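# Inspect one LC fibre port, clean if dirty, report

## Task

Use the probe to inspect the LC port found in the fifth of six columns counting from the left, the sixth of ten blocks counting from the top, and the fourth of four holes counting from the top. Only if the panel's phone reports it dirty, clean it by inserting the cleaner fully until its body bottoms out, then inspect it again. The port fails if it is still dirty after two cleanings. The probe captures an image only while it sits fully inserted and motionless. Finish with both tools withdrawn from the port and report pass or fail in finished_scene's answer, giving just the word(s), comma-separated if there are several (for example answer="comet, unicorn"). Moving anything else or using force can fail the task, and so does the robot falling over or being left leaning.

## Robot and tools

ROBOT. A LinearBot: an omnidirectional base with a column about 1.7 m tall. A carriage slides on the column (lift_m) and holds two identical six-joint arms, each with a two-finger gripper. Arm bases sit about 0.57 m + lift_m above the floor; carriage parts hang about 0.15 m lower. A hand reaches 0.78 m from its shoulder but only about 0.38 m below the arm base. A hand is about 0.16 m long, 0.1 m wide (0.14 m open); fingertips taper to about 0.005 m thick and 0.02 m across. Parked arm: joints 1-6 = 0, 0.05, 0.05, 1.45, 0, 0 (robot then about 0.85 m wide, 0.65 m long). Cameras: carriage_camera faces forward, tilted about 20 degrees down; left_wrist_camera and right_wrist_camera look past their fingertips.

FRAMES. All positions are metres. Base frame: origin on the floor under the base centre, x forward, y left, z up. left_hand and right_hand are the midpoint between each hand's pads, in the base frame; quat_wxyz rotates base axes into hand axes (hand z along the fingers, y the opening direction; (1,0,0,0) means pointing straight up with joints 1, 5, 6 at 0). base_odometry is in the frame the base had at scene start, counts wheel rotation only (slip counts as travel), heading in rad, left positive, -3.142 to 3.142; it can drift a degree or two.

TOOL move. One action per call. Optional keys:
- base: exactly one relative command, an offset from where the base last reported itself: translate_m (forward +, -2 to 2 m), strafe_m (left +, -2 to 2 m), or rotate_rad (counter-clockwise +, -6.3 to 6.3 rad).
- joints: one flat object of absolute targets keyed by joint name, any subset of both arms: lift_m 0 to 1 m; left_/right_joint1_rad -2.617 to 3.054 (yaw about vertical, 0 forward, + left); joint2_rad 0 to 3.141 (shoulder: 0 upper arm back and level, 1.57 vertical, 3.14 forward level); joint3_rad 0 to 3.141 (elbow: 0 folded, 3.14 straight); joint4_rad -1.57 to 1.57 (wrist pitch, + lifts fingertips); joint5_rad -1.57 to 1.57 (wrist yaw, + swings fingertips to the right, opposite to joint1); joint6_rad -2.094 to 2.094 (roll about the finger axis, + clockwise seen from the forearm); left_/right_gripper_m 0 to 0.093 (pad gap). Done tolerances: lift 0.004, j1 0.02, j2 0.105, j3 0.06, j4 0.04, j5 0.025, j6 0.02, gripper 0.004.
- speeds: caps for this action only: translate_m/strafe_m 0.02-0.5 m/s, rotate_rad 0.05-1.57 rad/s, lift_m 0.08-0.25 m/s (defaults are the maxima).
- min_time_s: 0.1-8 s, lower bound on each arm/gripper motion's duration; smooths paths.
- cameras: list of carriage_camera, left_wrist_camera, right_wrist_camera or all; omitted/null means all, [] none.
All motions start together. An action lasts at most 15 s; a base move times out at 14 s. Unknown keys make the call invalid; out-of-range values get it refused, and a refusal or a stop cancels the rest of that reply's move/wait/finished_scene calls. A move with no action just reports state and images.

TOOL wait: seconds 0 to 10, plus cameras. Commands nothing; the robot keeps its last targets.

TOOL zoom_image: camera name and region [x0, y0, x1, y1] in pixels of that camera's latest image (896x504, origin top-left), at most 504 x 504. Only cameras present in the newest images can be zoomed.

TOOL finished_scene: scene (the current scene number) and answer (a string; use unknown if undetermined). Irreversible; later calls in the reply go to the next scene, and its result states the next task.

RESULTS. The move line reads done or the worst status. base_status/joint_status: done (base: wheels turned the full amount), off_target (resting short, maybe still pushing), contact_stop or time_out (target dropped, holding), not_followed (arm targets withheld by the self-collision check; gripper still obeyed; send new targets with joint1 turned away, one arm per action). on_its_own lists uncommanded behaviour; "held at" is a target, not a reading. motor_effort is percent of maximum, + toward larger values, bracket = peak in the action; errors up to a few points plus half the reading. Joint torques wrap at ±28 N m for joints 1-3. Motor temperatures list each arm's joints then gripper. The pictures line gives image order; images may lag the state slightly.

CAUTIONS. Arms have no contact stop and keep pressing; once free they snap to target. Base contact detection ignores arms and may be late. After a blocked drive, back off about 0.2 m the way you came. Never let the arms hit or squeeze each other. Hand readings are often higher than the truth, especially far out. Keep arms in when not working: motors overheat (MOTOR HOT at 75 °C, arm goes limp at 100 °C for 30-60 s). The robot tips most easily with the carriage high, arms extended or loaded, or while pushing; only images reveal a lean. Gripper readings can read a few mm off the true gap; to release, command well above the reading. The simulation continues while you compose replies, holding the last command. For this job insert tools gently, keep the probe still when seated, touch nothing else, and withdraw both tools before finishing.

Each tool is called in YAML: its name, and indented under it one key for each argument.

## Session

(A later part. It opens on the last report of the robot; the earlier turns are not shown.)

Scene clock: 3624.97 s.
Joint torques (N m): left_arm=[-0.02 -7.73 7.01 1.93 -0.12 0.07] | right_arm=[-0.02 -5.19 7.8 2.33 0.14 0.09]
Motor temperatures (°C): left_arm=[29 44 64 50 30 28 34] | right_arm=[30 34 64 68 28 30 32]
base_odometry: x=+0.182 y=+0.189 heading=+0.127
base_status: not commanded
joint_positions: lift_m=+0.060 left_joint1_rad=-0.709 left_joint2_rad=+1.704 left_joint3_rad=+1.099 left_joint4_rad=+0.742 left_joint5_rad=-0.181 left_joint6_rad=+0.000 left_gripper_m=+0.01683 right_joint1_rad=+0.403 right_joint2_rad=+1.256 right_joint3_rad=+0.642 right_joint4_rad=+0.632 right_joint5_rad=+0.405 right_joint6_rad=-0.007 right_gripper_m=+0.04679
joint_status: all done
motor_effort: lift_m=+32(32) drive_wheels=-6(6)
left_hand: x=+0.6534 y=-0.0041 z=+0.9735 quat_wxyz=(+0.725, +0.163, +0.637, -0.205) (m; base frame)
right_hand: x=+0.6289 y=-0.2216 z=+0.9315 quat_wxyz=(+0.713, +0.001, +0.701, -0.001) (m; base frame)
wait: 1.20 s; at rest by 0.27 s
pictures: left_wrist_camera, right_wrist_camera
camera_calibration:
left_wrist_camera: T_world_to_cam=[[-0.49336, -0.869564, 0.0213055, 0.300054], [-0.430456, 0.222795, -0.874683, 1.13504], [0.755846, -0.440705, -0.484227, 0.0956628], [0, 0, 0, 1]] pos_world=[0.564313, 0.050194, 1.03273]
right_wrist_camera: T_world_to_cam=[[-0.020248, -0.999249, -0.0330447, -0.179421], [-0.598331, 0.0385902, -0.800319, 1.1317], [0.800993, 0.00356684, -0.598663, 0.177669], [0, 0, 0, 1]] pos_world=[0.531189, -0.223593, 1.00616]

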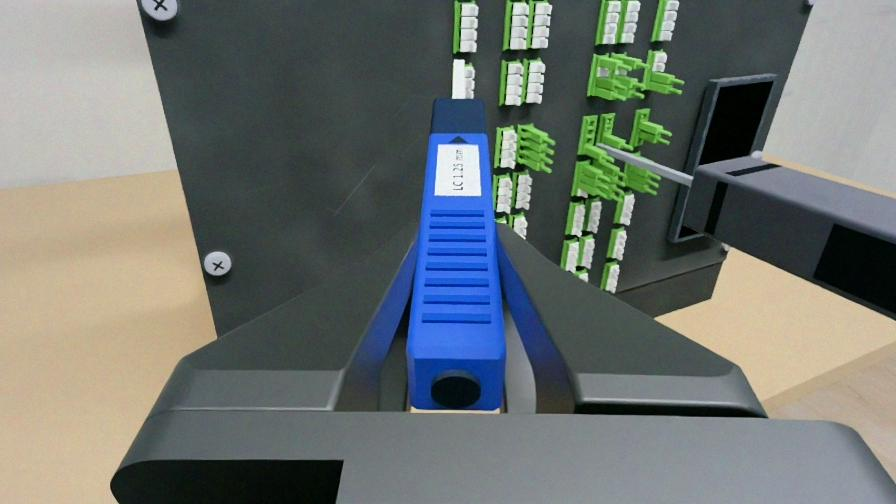

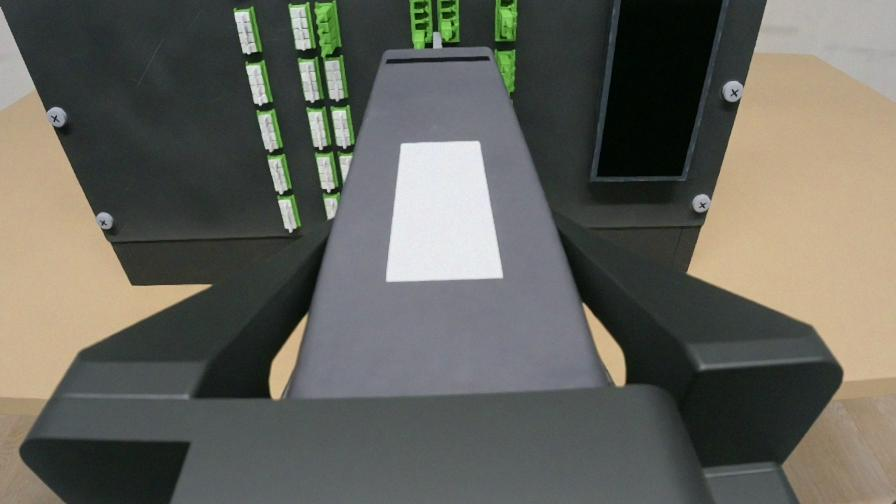

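move:
  joints: {"right_joint5_rad": 0.422}
  min_time_s: 1
  cameras: []

wait:
  seconds: 1.2
  cameras: ["right_wrist_camera"]

zoom_image:
  camera: "right_wrist_camera"
  region: [420, 5, 460, 45]

Scene clock: 3632.97 s.
Joint torques (N m): left_arm=[-0.01 -7.73 7.01 1.93 -0.12 0.08] | right_arm=[-0.01 -5.18 7.79 2.33 0.18 0.09]
Motor temperatures (°C): left_arm=[29 44 64 50 30 28 34] | right_arm=[30 34 64 68 28 30 32]
move: done
base_odometry: x=+0.182 y=+0.189 heading=+0.127
base_status: not commanded
joint_positions: lift_m=+0.060 left_joint1_rad=-0.709 left_joint2_rad=+1.704 left_joint3_rad=+1.099 left_joint4_rad=+0.742 left_joint5_rad=-0.181 left_joint6_rad=+0.000 left_gripper_m=+0.01683 right_joint1_rad=+0.403 right_joint2_rad=+1.256 right_joint3_rad=+0.642 right_joint4_rad=+0.632 right_joint5_rad=+0.406 right_joint6_rad=-0.007 right_gripper_m=+0.04679
joint_status: all done
motor_effort: lift_m=+32(32) drive_wheels=-6(6)
left_hand: x=+0.6534 y=-0.0041 z=+0.9735 quat_wxyz=(+0.725, +0.163, +0.637, -0.205) (m; base frame)
right_hand: x=+0.6289 y=-0.2218 z=+0.9315 quat_wxyz=(+0.713, +0.001, +0.701, -0.001) (m; base frame)
pictures: none
No camera images: "cameras" was empty.

Scene clock: 3634.17 s.
Joint torques (N m): left_arm=[0.01 -7.72 6.99 1.94 -0.12 0.07] | right_arm=[-0.02 -5.18 7.79 2.33 0.18 0.09]
Motor temperatures (°C): left_arm=[29 44 64 50 30 28 34] | right_arm=[30 34 64 68 28 30 32]
base_odometry: x=+0.182 y=+0.189 heading=+0.127
base_status: not commanded
joint_positions: lift_m=+0.060 left_joint1_rad=-0.709 left_joint2_rad=+1.704 left_joint3_rad=+1.099 left_joint4_rad=+0.742 left_joint5_rad=-0.181 left_joint6_rad=+0.000 left_gripper_m=+0.01683 right_joint1_rad=+0.403 right_joint2_rad=+1.256 right_joint3_rad=+0.642 right_joint4_rad=+0.632 right_joint5_rad=+0.406 right_joint6_rad=-0.007 right_gripper_m=+0.04679
joint_status: all done
motor_effort: lift_m=+32(32) drive_wheels=-6(6)
left_hand: x=+0.6534 y=-0.0041 z=+0.9735 quat_wxyz=(+0.725, +0.163, +0.637, -0.205) (m; base frame)
right_hand: x=+0.6289 y=-0.2218 z=+0.9315 quat_wxyz=(+0.713, +0.001, +0.701, -0.001) (m; base frame)
wait: 1.20 s; at rest by 0.27 s
pictures: right_wrist_camera
camera_calibration:
right_wrist_camera: T_world_to_cam=[[-0.0209697, -0.999235, -0.0330022, -0.179078], [-0.598365, 0.0389882, -0.800275, 1.13176], [0.800949, 0.00296585, -0.598725, 0.177621], [0, 0, 0, 1]] pos_world=[0.531187, -0.223594, 1.00616]

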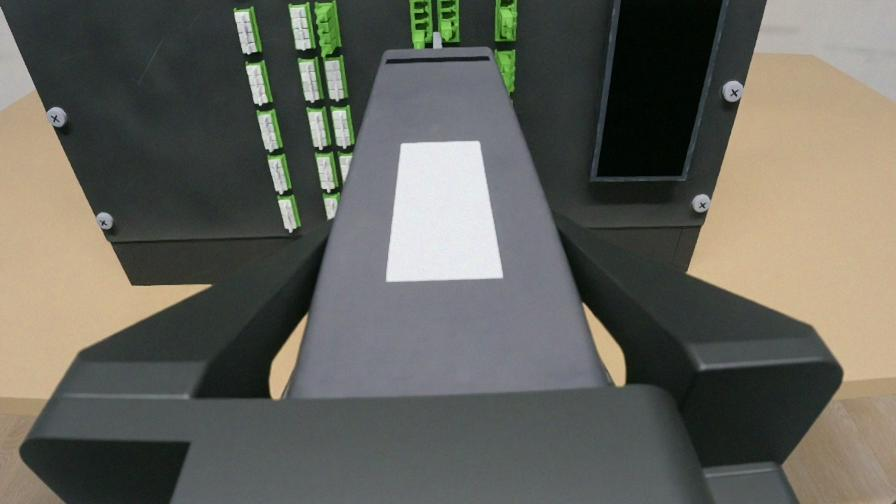

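Scaled by 12.600 from the camera's 896x504 image, which has a finer 1280x720 frame.

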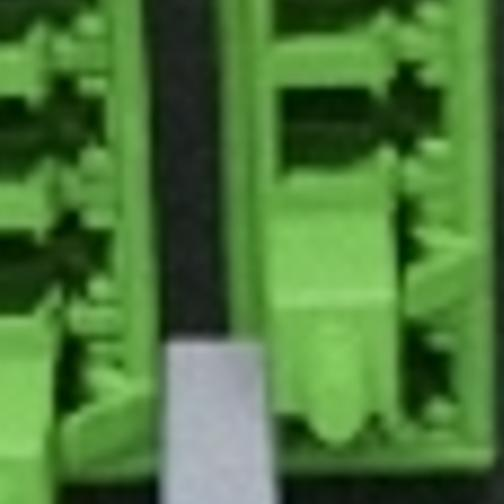

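move:
  joints: {"right_joint5_rad": 0.427}
  min_time_s: 1
  cameras: []

wait:
  seconds: 1.2
  cameras: ["right_wrist_camera"]

zoom_image:
  camera: "right_wrist_camera"
  region: [420, 5, 460, 45]

Scene clock: 3643.50 s.
Joint torques (N m): left_arm=[0.01 -7.72 7.01 1.94 -0.12 0.08] | right_arm=[-0.03 -5.16 7.79 2.34 0.24 0.09]
Motor temperatures (°C): left_arm=[29 44 64 50 30 28 34] | right_arm=[30 34 64 68 28 30 32]
move: done
base_odometry: x=+0.182 y=+0.189 heading=+0.127
base_status: not commanded
joint_positions: lift_m=+0.060 left_joint1_rad=-0.709 left_joint2_rad=+1.704 left_joint3_rad=+1.099 left_joint4_rad=+0.742 left_joint5_rad=-0.181 left_joint6_rad=+0.000 left_gripper_m=+0.01683 right_joint1_rad=+0.403 right_joint2_rad=+1.256 right_joint3_rad=+0.642 right_joint4_rad=+0.632 right_joint5_rad=+0.406 right_joint6_rad=-0.007 right_gripper_m=+0.04679
joint_status: all done
motor_effort: lift_m=+32(32) drive_wheels=-6(6)
left_hand: x=+0.6534 y=-0.0041 z=+0.9735 quat_wxyz=(+0.725, +0.163, +0.637, -0.205) (m; base frame)
right_hand: x=+0.6289 y=-0.2218 z=+0.9315 quat_wxyz=(+0.713, +0.001, +0.701, -0.001) (m; base frame)
pictures: none
No camera images: "cameras" was empty.

Scene clock: 3644.70 s.
Joint torques (N m): left_arm=[-0.02 -7.75 7.02 1.94 -0.12 0.07] | right_arm=[-0.02 -5.16 7.79 2.33 0.24 0.09]
Motor temperatures (°C): left_arm=[29 44 64 50 30 28 34] | right_arm=[30 34 64 68 28 30 32]
base_odometry: x=+0.182 y=+0.189 heading=+0.127
base_status: not commanded
joint_positions: lift_m=+0.060 left_joint1_rad=-0.709 left_joint2_rad=+1.704 left_joint3_rad=+1.099 left_joint4_rad=+0.742 left_joint5_rad=-0.181 left_joint6_rad=+0.000 left_gripper_m=+0.01683 right_joint1_rad=+0.403 right_joint2_rad=+1.256 right_joint3_rad=+0.642 right_joint4_rad=+0.632 right_joint5_rad=+0.406 right_joint6_rad=-0.007 right_gripper_m=+0.04679
joint_status: all done
motor_effort: lift_m=+32(32) drive_wheels=-6(6)
left_hand: x=+0.6534 y=-0.0041 z=+0.9735 quat_wxyz=(+0.725, +0.163, +0.637, -0.205) (m; base frame)
right_hand: x=+0.6289 y=-0.2218 z=+0.9315 quat_wxyz=(+0.713, +0.001, +0.701, -0.001) (m; base frame)
wait: 1.20 s; at rest by 0.27 s
pictures: right_wrist_camera
camera_calibration:
right_wrist_camera: T_world_to_cam=[[-0.0213893, -0.999224, -0.0330611, -0.178794], [-0.598346, 0.0392866, -0.800274, 1.13182], [0.800952, 0.00266475, -0.598723, 0.17755], [0, 0, 0, 1]] pos_world=[0.531186, -0.223594, 1.00616]

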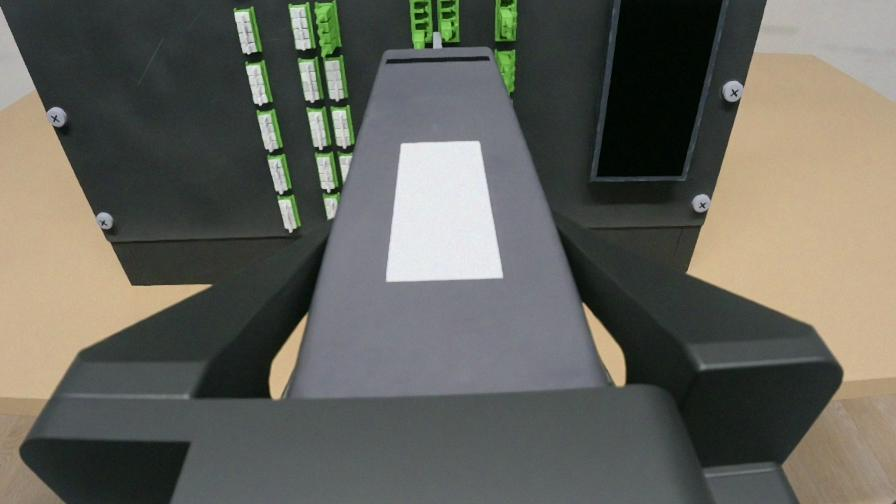

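Scaled by 12.600 from the camera's 896x504 image, which has a finer 1280x720 frame.

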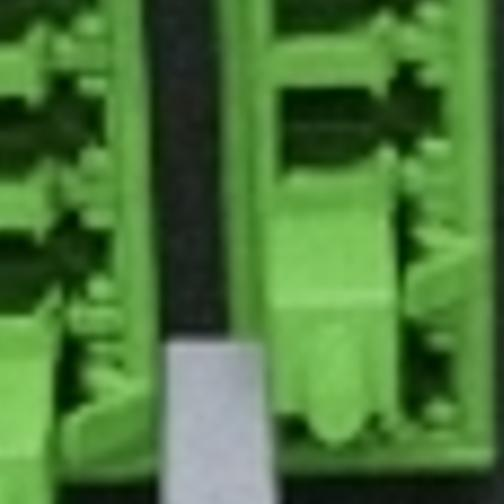

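move:
  joints: {"right_joint5_rad": 0.405}
  min_time_s: 1
  cameras: []

move:
  base: {"translate_m": -0.005}
  speeds: {"translate_m": 0.02}
  cameras: []

wait:
  seconds: 1.2
  cameras: ["left_wrist_camera", "right_wrist_camera"]

zoom_image:
  camera: "right_wrist_camera"
  region: [420, 5, 460, 45]

zoom_image:
  camera: "left_wrist_camera"
  region: [585, 115, 625, 165]

Scene clock: 3761.60 s.
Joint torques (N m): left_arm=[-0.02 -7.75 7.01 1.94 -0.12 0.07] | right_arm=[-0.02 -5.18 7.8 2.33 0 0.1]
Motor temperatures (°C): left_arm=[29 44 63 50 30 28 34] | right_arm=[30 34 63 69 28 30 32]
move: done
base_odometry: x=+0.182 y=+0.189 heading=+0.127
base_status: not commanded
joint_positions: lift_m=+0.060 left_joint1_rad=-0.709 left_joint2_rad=+1.704 left_joint3_rad=+1.099 left_joint4_rad=+0.742 left_joint5_rad=-0.181 left_joint6_rad=+0.000 left_gripper_m=+0.01683 right_joint1_rad=+0.403 right_joint2_rad=+1.256 right_joint3_rad=+0.642 right_joint4_rad=+0.632 right_joint5_rad=+0.406 right_joint6_rad=-0.007 right_gripper_m=+0.04679
joint_status: all done
motor_effort: lift_m=+32(32) drive_wheels=-6(6)
left_hand: x=+0.6534 y=-0.0041 z=+0.9735 quat_wxyz=(+0.725, +0.163, +0.637, -0.205) (m; base frame)
right_hand: x=+0.6289 y=-0.2218 z=+0.9315 quat_wxyz=(+0.713, +0.001, +0.701, -0.001) (m; base frame)
pictures: none
No camera images: "cameras" was empty.

Scene clock: 3762.33 s.
Joint torques (N m): left_arm=[0.09 -7.65 6.86 1.93 -0.12 0.07] | right_arm=[-0.03 -5.18 7.79 2.34 0 0.1]
Motor temperatures (°C): left_arm=[29 44 63 50 30 28 34] | right_arm=[30 34 63 69 28 30 32]
move: done
base_odometry: x=+0.177 y=+0.188 heading=+0.127
base_status: done
joint_positions: lift_m=+0.060 left_joint1_rad=-0.708 left_joint2_rad=+1.704 left_joint3_rad=+1.099 left_joint4_rad=+0.742 left_joint5_rad=-0.182 left_joint6_rad=+0.000 left_gripper_m=+0.01683 right_joint1_rad=+0.403 right_joint2_rad=+1.256 right_joint3_rad=+0.642 right_joint4_rad=+0.632 right_joint5_rad=+0.406 right_joint6_rad=-0.006 right_gripper_m=+0.04679
joint_status: not commanded
motor_effort: lift_m=+32(32) drive_wheels=+0(11)
left_hand: x=+0.6536 y=-0.0039 z=+0.9735 quat_wxyz=(+0.725, +0.163, +0.637, -0.204) (m; base frame)
right_hand: x=+0.6289 y=-0.2217 z=+0.9315 quat_wxyz=(+0.713, +0.001, +0.701, -0.001) (m; base frame)
pictures: none
No camera images: "cameras" was empty.

Scene clock: 3763.53 s.
Joint torques (N m): left_arm=[-0.03 -7.71 7.01 1.94 -0.11 0.07] | right_arm=[-0.02 -5.15 7.8 2.34 0 0.09]
Motor temperatures (°C): left_arm=[29 44 63 50 30 28 34] | right_arm=[30 34 63 68 28 30 32]
base_odometry: x=+0.177 y=+0.188 heading=+0.127
base_status: done
joint_positions: lift_m=+0.060 left_joint1_rad=-0.708 left_joint2_rad=+1.704 left_joint3_rad=+1.099 left_joint4_rad=+0.742 left_joint5_rad=-0.182 left_joint6_rad=+0.000 left_gripper_m=+0.01683 right_joint1_rad=+0.403 right_joint2_rad=+1.256 right_joint3_rad=+0.642 right_joint4_rad=+0.632 right_joint5_rad=+0.406 right_joint6_rad=-0.006 right_gripper_m=+0.04679
joint_status: not commanded
motor_effort: lift_m=+32(32) drive_wheels=+0(11)
left_hand: x=+0.6536 y=-0.0039 z=+0.9735 quat_wxyz=(+0.725, +0.163, +0.637, -0.204) (m; base frame)
right_hand: x=+0.6289 y=-0.2217 z=+0.9315 quat_wxyz=(+0.713, +0.001, +0.701, -0.001) (m; base frame)
wait: 1.20 s; at rest by 0.27 s
pictures: left_wrist_camera, right_wrist_camera
camera_calibration:
left_wrist_camera: T_world_to_cam=[[-0.492662, -0.869958, 0.0213731, 0.299834], [-0.430679, 0.222407, -0.874672, 1.13517], [0.756175, -0.440122, -0.484244, 0.095478], [0, 0, 0, 1]] pos_world=[0.564414, 0.0503956, 1.03273]
right_wrist_camera: T_world_to_cam=[[-0.0205509, -0.999229, -0.0334427, -0.178856], [-0.598381, 0.0390902, -0.800258, 1.13178], [0.800948, 0.00356544, -0.598723, 0.177752], [0, 0, 0, 1]] pos_world=[0.531188, -0.223593, 1.00616]

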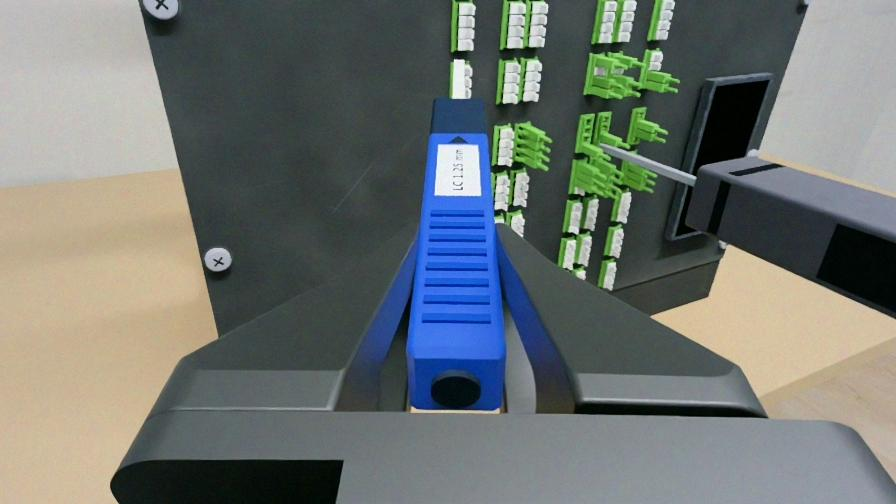

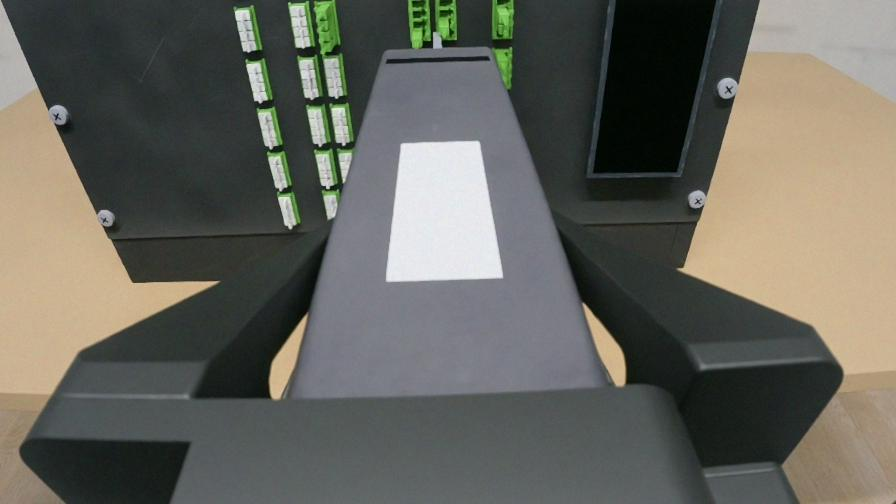

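Scaled by 12.600 from the camera's 896x504 image, which has a finer 1280x720 frame.

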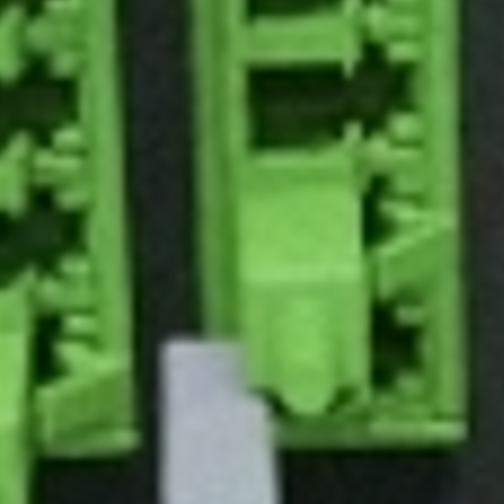

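Scaled by 10.080 from the camera's 896x504 image, which has a finer 1280x720 frame.

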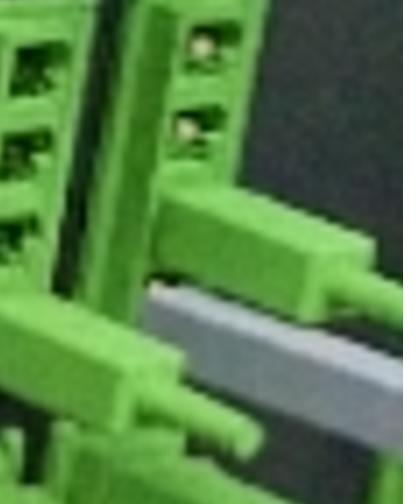

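wait:
  seconds: 0.2

zoom_image:
  camera: "carriage_camera"
  region: [505, 175, 605, 275]

zoom_image:
  camera: "carriage_camera"
  region: [380, 150, 480, 250]

Scene clock: 3816.17 s.
Joint torques (N m): left_arm=[-0.03 -7.76 7.02 1.93 -0.11 0.07] | right_arm=[-0.01 -5.16 7.83 2.33 0 0.09]
Motor temperatures (°C): left_arm=[29 44 62 50 30 28 34] | right_arm=[30 34 63 68 28 30 32]
base_odometry: x=+0.177 y=+0.188 heading=+0.127
base_status: done
joint_positions: lift_m=+0.060 left_joint1_rad=-0.708 left_joint2_rad=+1.704 left_joint3_rad=+1.099 left_joint4_rad=+0.742 left_joint5_rad=-0.182 left_joint6_rad=+0.000 left_gripper_m=+0.01683 right_joint1_rad=+0.403 right_joint2_rad=+1.256 right_joint3_rad=+0.642 right_joint4_rad=+0.632 right_joint5_rad=+0.406 right_joint6_rad=-0.006 right_gripper_m=+0.04679
joint_status: not commanded
motor_effort: lift_m=+32(32) drive_wheels=+0(11)
left_hand: x=+0.6536 y=-0.0039 z=+0.9735 quat_wxyz=(+0.725, +0.163, +0.637, -0.204) (m; base frame)
right_hand: x=+0.6289 y=-0.2217 z=+0.9315 quat_wxyz=(+0.713, +0.001, +0.701, -0.001) (m; base frame)
wait: 0.20 s; at rest from the start
pictures: carriage_camera, left_wrist_camera, right_wrist_camera
camera_calibration:
carriage_camera: T_world_to_cam=[[-0.0360985, -0.999282, 0.0115197, -0.00852206], [-0.378579, 0.00300606, -0.925564, 1.04293], [0.924865, -0.0377726, -0.378416, 0.285675], [0, 0, 0, 1]] pos_world=[0.130314, -0.000860394, 1.0735]
left_wrist_camera: T_world_to_cam=[[-0.492662, -0.869958, 0.0213731, 0.299834], [-0.430679, 0.222407, -0.874672, 1.13517], [0.756175, -0.440122, -0.484244, 0.095478], [0, 0, 0, 1]] pos_world=[0.564414, 0.0503956, 1.03273]
right_wrist_camera: T_world_to_cam=[[-0.0205509, -0.999229, -0.0334427, -0.178856], [-0.598381, 0.0390902, -0.800258, 1.13178], [0.800948, 0.00356544, -0.598723, 0.177752], [0, 0, 0, 1]] pos_world=[0.531188, -0.223593, 1.00616]

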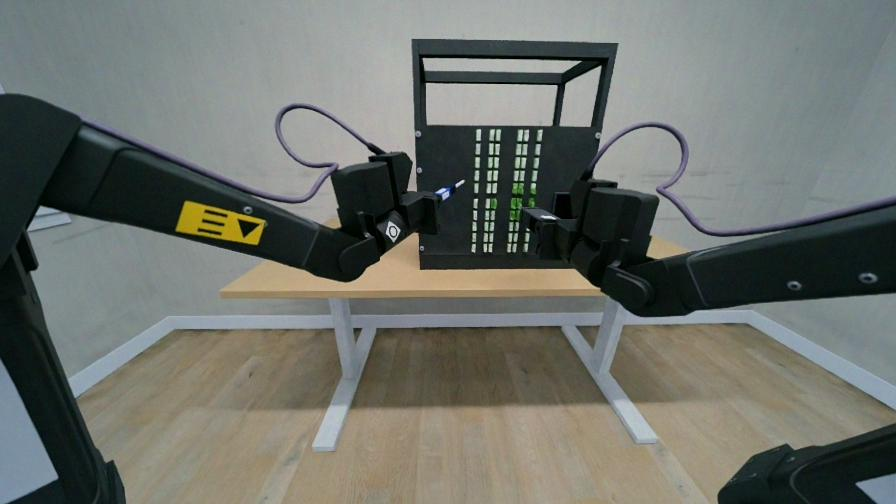

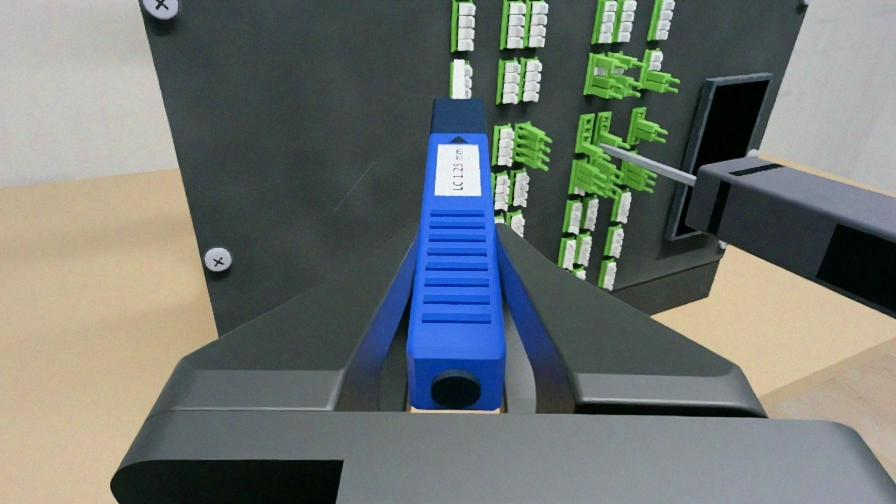

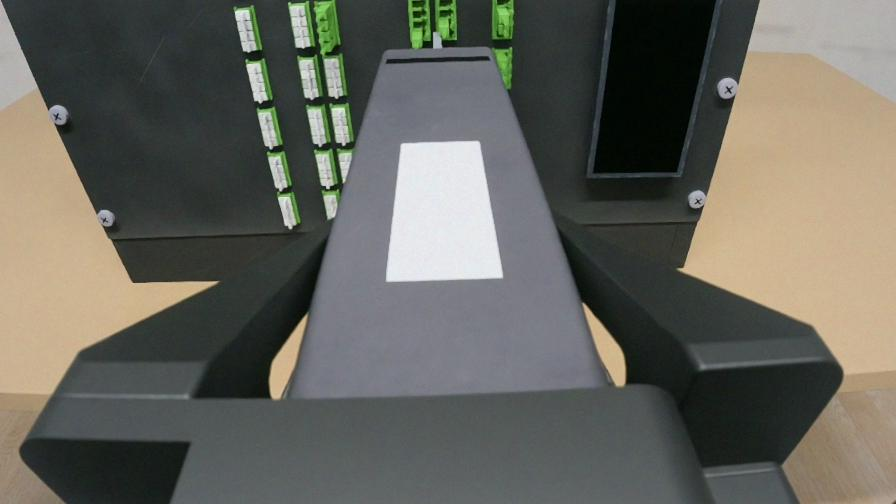

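Scaled by 5.040 from the camera's 896x504 image, which has a finer 1280x720 frame.

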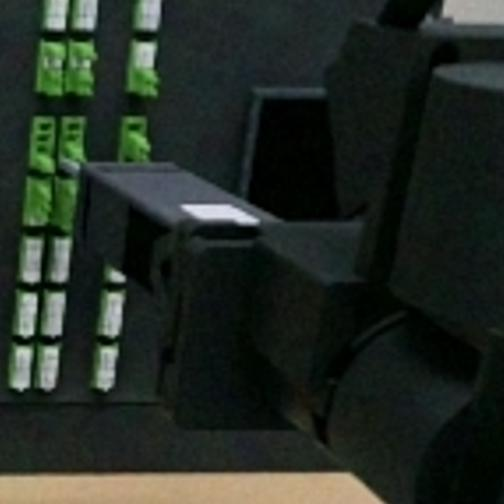

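Scaled by 5.040 from the camera's 896x504 image, which has a finer 1280x720 frame.

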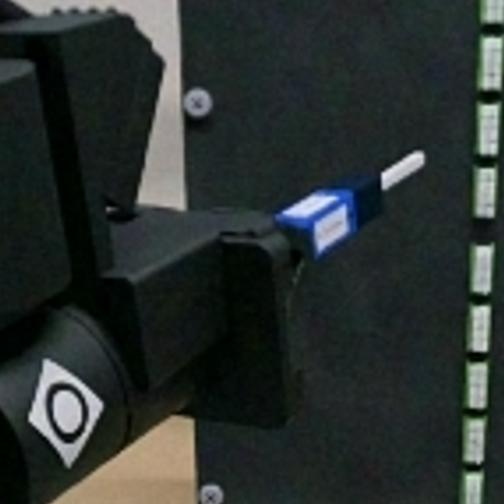

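move:
  base: {"translate_m": 0.004}
  speeds: {"translate_m": 0.02}
  cameras: []

wait:
  seconds: 1.2

zoom_image:
  camera: "carriage_camera"
  region: [505, 175, 605, 275]

zoom_image:
  camera: "carriage_camera"
  region: [380, 150, 480, 250]

zoom_image:
  camera: "right_wrist_camera"
  region: [420, 5, 460, 45]

zoom_image:
  camera: "left_wrist_camera"
  region: [585, 115, 625, 165]

Scene clock: 3830.70 s.
Joint torques (N m): left_arm=[-0.03 -7.64 6.97 1.95 -0.11 0.07] | right_arm=[-0.01 -5.22 7.79 2.34 -0.01 0.1]
Motor temperatures (°C): left_arm=[29 44 62 50 30 28 34] | right_arm=[30 34 63 68 28 30 32]
move: done
base_odometry: x=+0.181 y=+0.189 heading=+0.127
base_status: done
joint_positions: lift_m=+0.060 left_joint1_rad=-0.708 left_joint2_rad=+1.704 left_joint3_rad=+1.099 left_joint4_rad=+0.742 left_joint5_rad=-0.182 left_joint6_rad=+0.000 left_gripper_m=+0.01683 right_joint1_rad=+0.403 right_joint2_rad=+1.256 right_joint3_rad=+0.642 right_joint4_rad=+0.633 right_joint5_rad=+0.406 right_joint6_rad=-0.006 right_gripper_m=+0.04679
joint_status: not commanded
motor_effort: lift_m=+32(32) drive_wheels=-4(6)
left_hand: x=+0.6536 y=-0.0039 z=+0.9735 quat_wxyz=(+0.725, +0.163, +0.637, -0.204) (m; base frame)
right_hand: x=+0.6289 y=-0.2217 z=+0.9317 quat_wxyz=(+0.713, +0.001, +0.701, -0.001) (m; base frame)
pictures: none
No camera images: "cameras" was empty.

Scene clock: 3831.90 s.
Joint torques (N m): left_arm=[-0.03 -7.73 7.04 1.93 -0.11 0.08] | right_arm=[-0.02 -5.2 7.84 2.32 -0.01 0.1]
Motor temperatures (°C): left_arm=[29 44 62 50 30 28 34] | right_arm=[30 34 63 68 28 30 32]
base_odometry: x=+0.181 y=+0.189 heading=+0.127
base_status: done
joint_positions: lift_m=+0.060 left_joint1_rad=-0.708 left_joint2_rad=+1.704 left_joint3_rad=+1.099 left_joint4_rad=+0.742 left_joint5_rad=-0.182 left_joint6_rad=+0.000 left_gripper_m=+0.01683 right_joint1_rad=+0.403 right_joint2_rad=+1.256 right_joint3_rad=+0.642 right_joint4_rad=+0.633 right_joint5_rad=+0.406 right_joint6_rad=-0.006 right_gripper_m=+0.04679
joint_status: not commanded
motor_effort: lift_m=+32(32) drive_wheels=-3(6)
left_hand: x=+0.6536 y=-0.0039 z=+0.9735 quat_wxyz=(+0.725, +0.163, +0.637, -0.204) (m; base frame)
right_hand: x=+0.6289 y=-0.2217 z=+0.9317 quat_wxyz=(+0.713, +0.001, +0.701, -0.001) (m; base frame)
wait: 1.20 s; at rest by 0.27 s
pictures: carriage_camera, left_wrist_camera, right_wrist_camera
camera_calibration:
carriage_camera: T_world_to_cam=[[-0.0360985, -0.999282, 0.0115197, -0.00852206], [-0.378579, 0.00300606, -0.925564, 1.04293], [0.924865, -0.0377726, -0.378416, 0.285675], [0, 0, 0, 1]] pos_world=[0.130314, -0.000860394, 1.0735]
left_wrist_camera: T_world_to_cam=[[-0.492662, -0.869958, 0.0213731, 0.299834], [-0.430679, 0.222407, -0.874672, 1.13517], [0.756175, -0.440122, -0.484244, 0.095478], [0, 0, 0, 1]] pos_world=[0.564414, 0.0503956, 1.03273]
right_wrist_camera: T_world_to_cam=[[-0.0205681, -0.999221, -0.0336781, -0.178605], [-0.597801, 0.0392917, -0.800681, 1.13202], [0.80138, 0.00366437, -0.598144, 0.177022], [0, 0, 0, 1]] pos_world=[0.531188, -0.223593, 1.00626]

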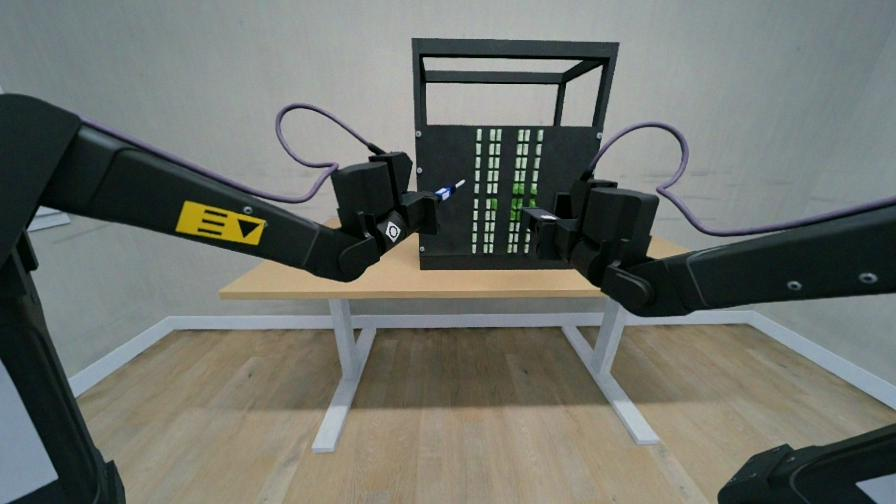

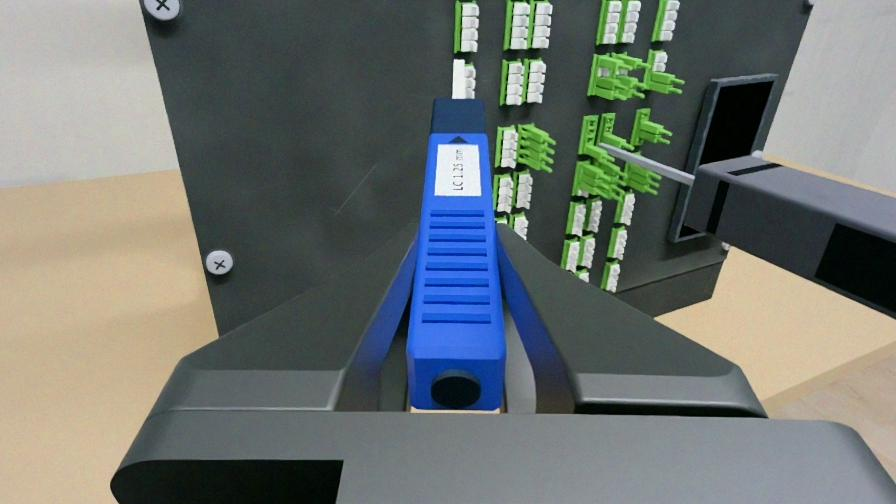

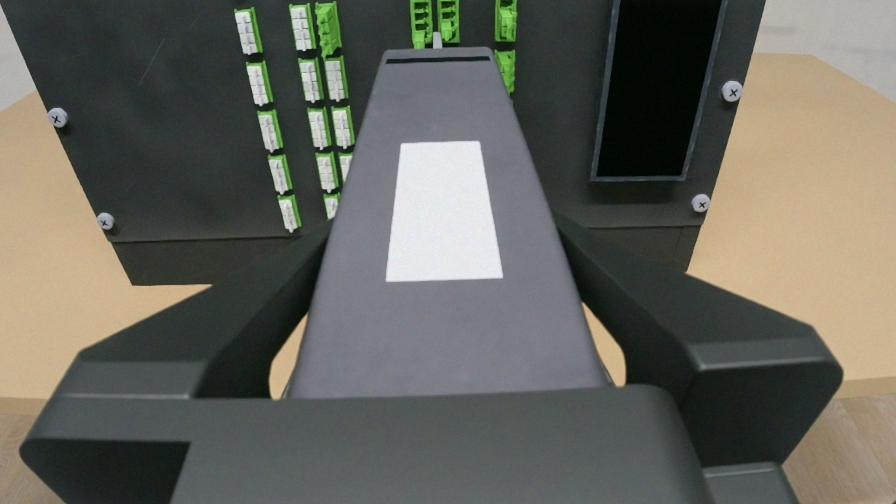

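Scaled by 5.040 from the camera's 896x504 image, which has a finer 1280x720 frame.

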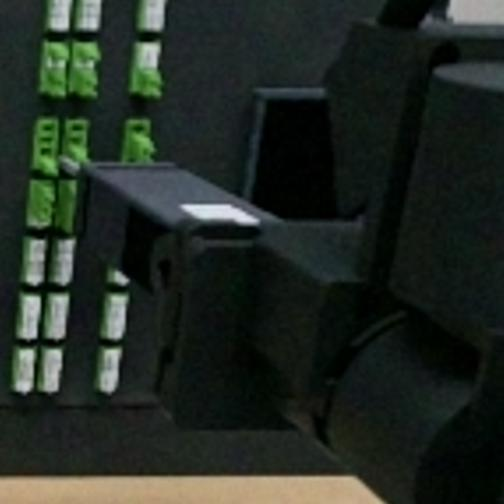

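Scaled by 5.040 from the camera's 896x504 image, which has a finer 1280x720 frame.

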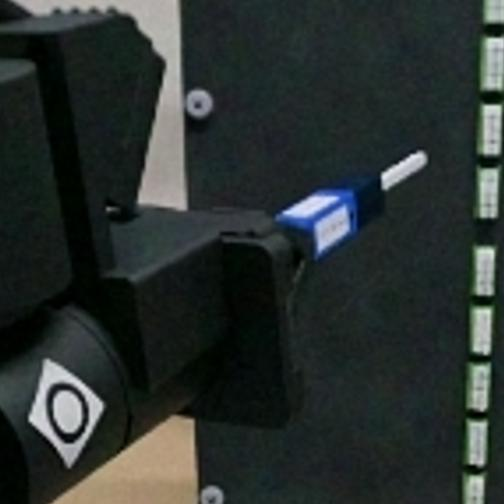

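Scaled by 12.600 from the camera's 896x504 image, which has a finer 1280x720 frame.

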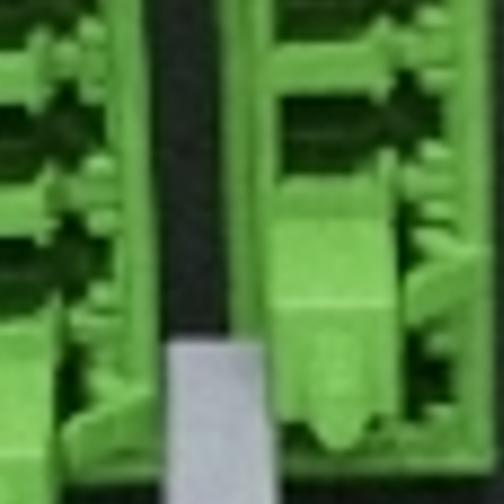

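Scaled by 10.080 from the camera's 896x504 image, which has a finer 1280x720 frame.

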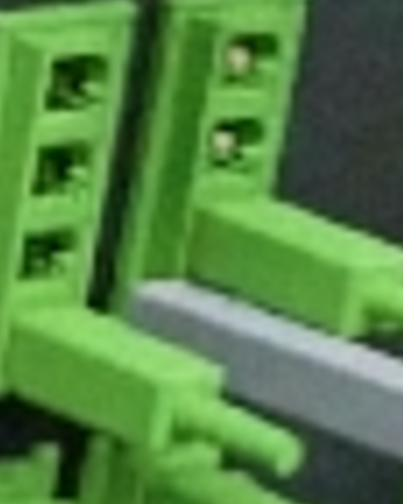

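zoom_image:
  camera: "left_wrist_camera"
  region: [590, 135, 615, 160]

Scaled by 20.160 from the camera's 896x504 image, which has a finer 1280x720 frame.

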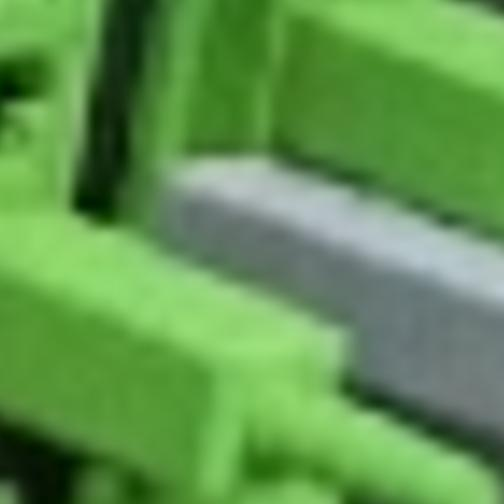

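move:
  joints: {"right_joint5_rad": 0.430}
  min_time_s: 1
  cameras: []

wait:
  seconds: 0.5
  cameras: ["right_wrist_camera"]

zoom_image:
  camera: "right_wrist_camera"
  region: [420, 5, 460, 45]

Scene clock: 3946.77 s.
Joint torques (N m): left_arm=[-0.02 -7.72 7.02 1.94 -0.11 0.08] | right_arm=[-0.02 -5.18 7.77 2.32 0.25 0.09]
Motor temperatures (°C): left_arm=[29 44 62 50 30 28 34] | right_arm=[30 34 62 68 28 30 32]
move: done
base_odometry: x=+0.181 y=+0.189 heading=+0.127
base_status: not commanded
joint_positions: lift_m=+0.060 left_joint1_rad=-0.708 left_joint2_rad=+1.704 left_joint3_rad=+1.099 left_joint4_rad=+0.742 left_joint5_rad=-0.182 left_joint6_rad=+0.000 left_gripper_m=+0.01683 right_joint1_rad=+0.403 right_joint2_rad=+1.256 right_joint3_rad=+0.642 right_joint4_rad=+0.633 right_joint5_rad=+0.408 right_joint6_rad=-0.006 right_gripper_m=+0.04679
joint_status: all done
motor_effort: lift_m=+32(32) drive_wheels=-3(3)
left_hand: x=+0.6536 y=-0.0039 z=+0.9735 quat_wxyz=(+0.725, +0.163, +0.637, -0.204) (m; base frame)
right_hand: x=+0.6289 y=-0.2221 z=+0.9317 quat_wxyz=(+0.713, +0.002, +0.701, -0.001) (m; base frame)
pictures: none
No camera images: "cameras" was empty.

Scene clock: 3947.27 s.
Joint torques (N m): left_arm=[-0.03 -7.72 6.99 1.93 -0.11 0.08] | right_arm=[-0.01 -5.16 7.79 2.32 0.26 0.09]
Motor temperatures (°C): left_arm=[29 44 62 50 30 28 34] | right_arm=[30 34 62 68 28 30 32]
base_odometry: x=+0.181 y=+0.189 heading=+0.127
base_status: not commanded
joint_positions: lift_m=+0.060 left_joint1_rad=-0.708 left_joint2_rad=+1.704 left_joint3_rad=+1.099 left_joint4_rad=+0.742 left_joint5_rad=-0.182 left_joint6_rad=+0.000 left_gripper_m=+0.01683 right_joint1_rad=+0.403 right_joint2_rad=+1.256 right_joint3_rad=+0.642 right_joint4_rad=+0.633 right_joint5_rad=+0.408 right_joint6_rad=-0.006 right_gripper_m=+0.04679
joint_status: all done
motor_effort: lift_m=+32(32) drive_wheels=-3(3)
left_hand: x=+0.6536 y=-0.0039 z=+0.9735 quat_wxyz=(+0.725, +0.163, +0.637, -0.204) (m; base frame)
right_hand: x=+0.6289 y=-0.2221 z=+0.9317 quat_wxyz=(+0.713, +0.002, +0.701, -0.001) (m; base frame)
wait: 0.50 s; at rest by 0.27 s
pictures: right_wrist_camera
camera_calibration:
right_wrist_camera: T_world_to_cam=[[-0.0228453, -0.99917, -0.0337143, -0.177549], [-0.597701, 0.040683, -0.800686, 1.13229], [0.801394, 0.00185918, -0.598134, 0.176605], [0, 0, 0, 1]] pos_world=[0.531184, -0.223795, 1.00626]

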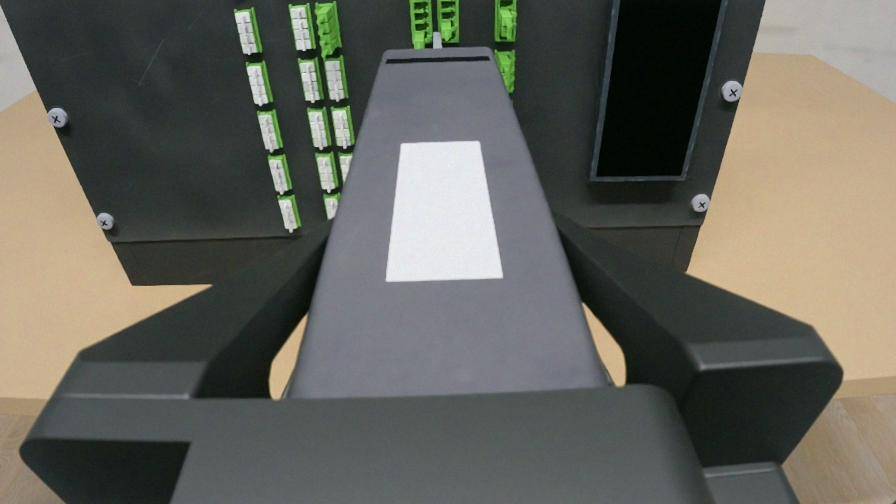

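Scaled by 12.600 from the camera's 896x504 image, which has a finer 1280x720 frame.

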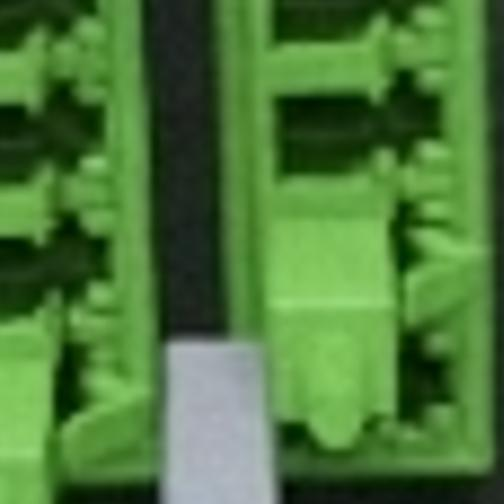

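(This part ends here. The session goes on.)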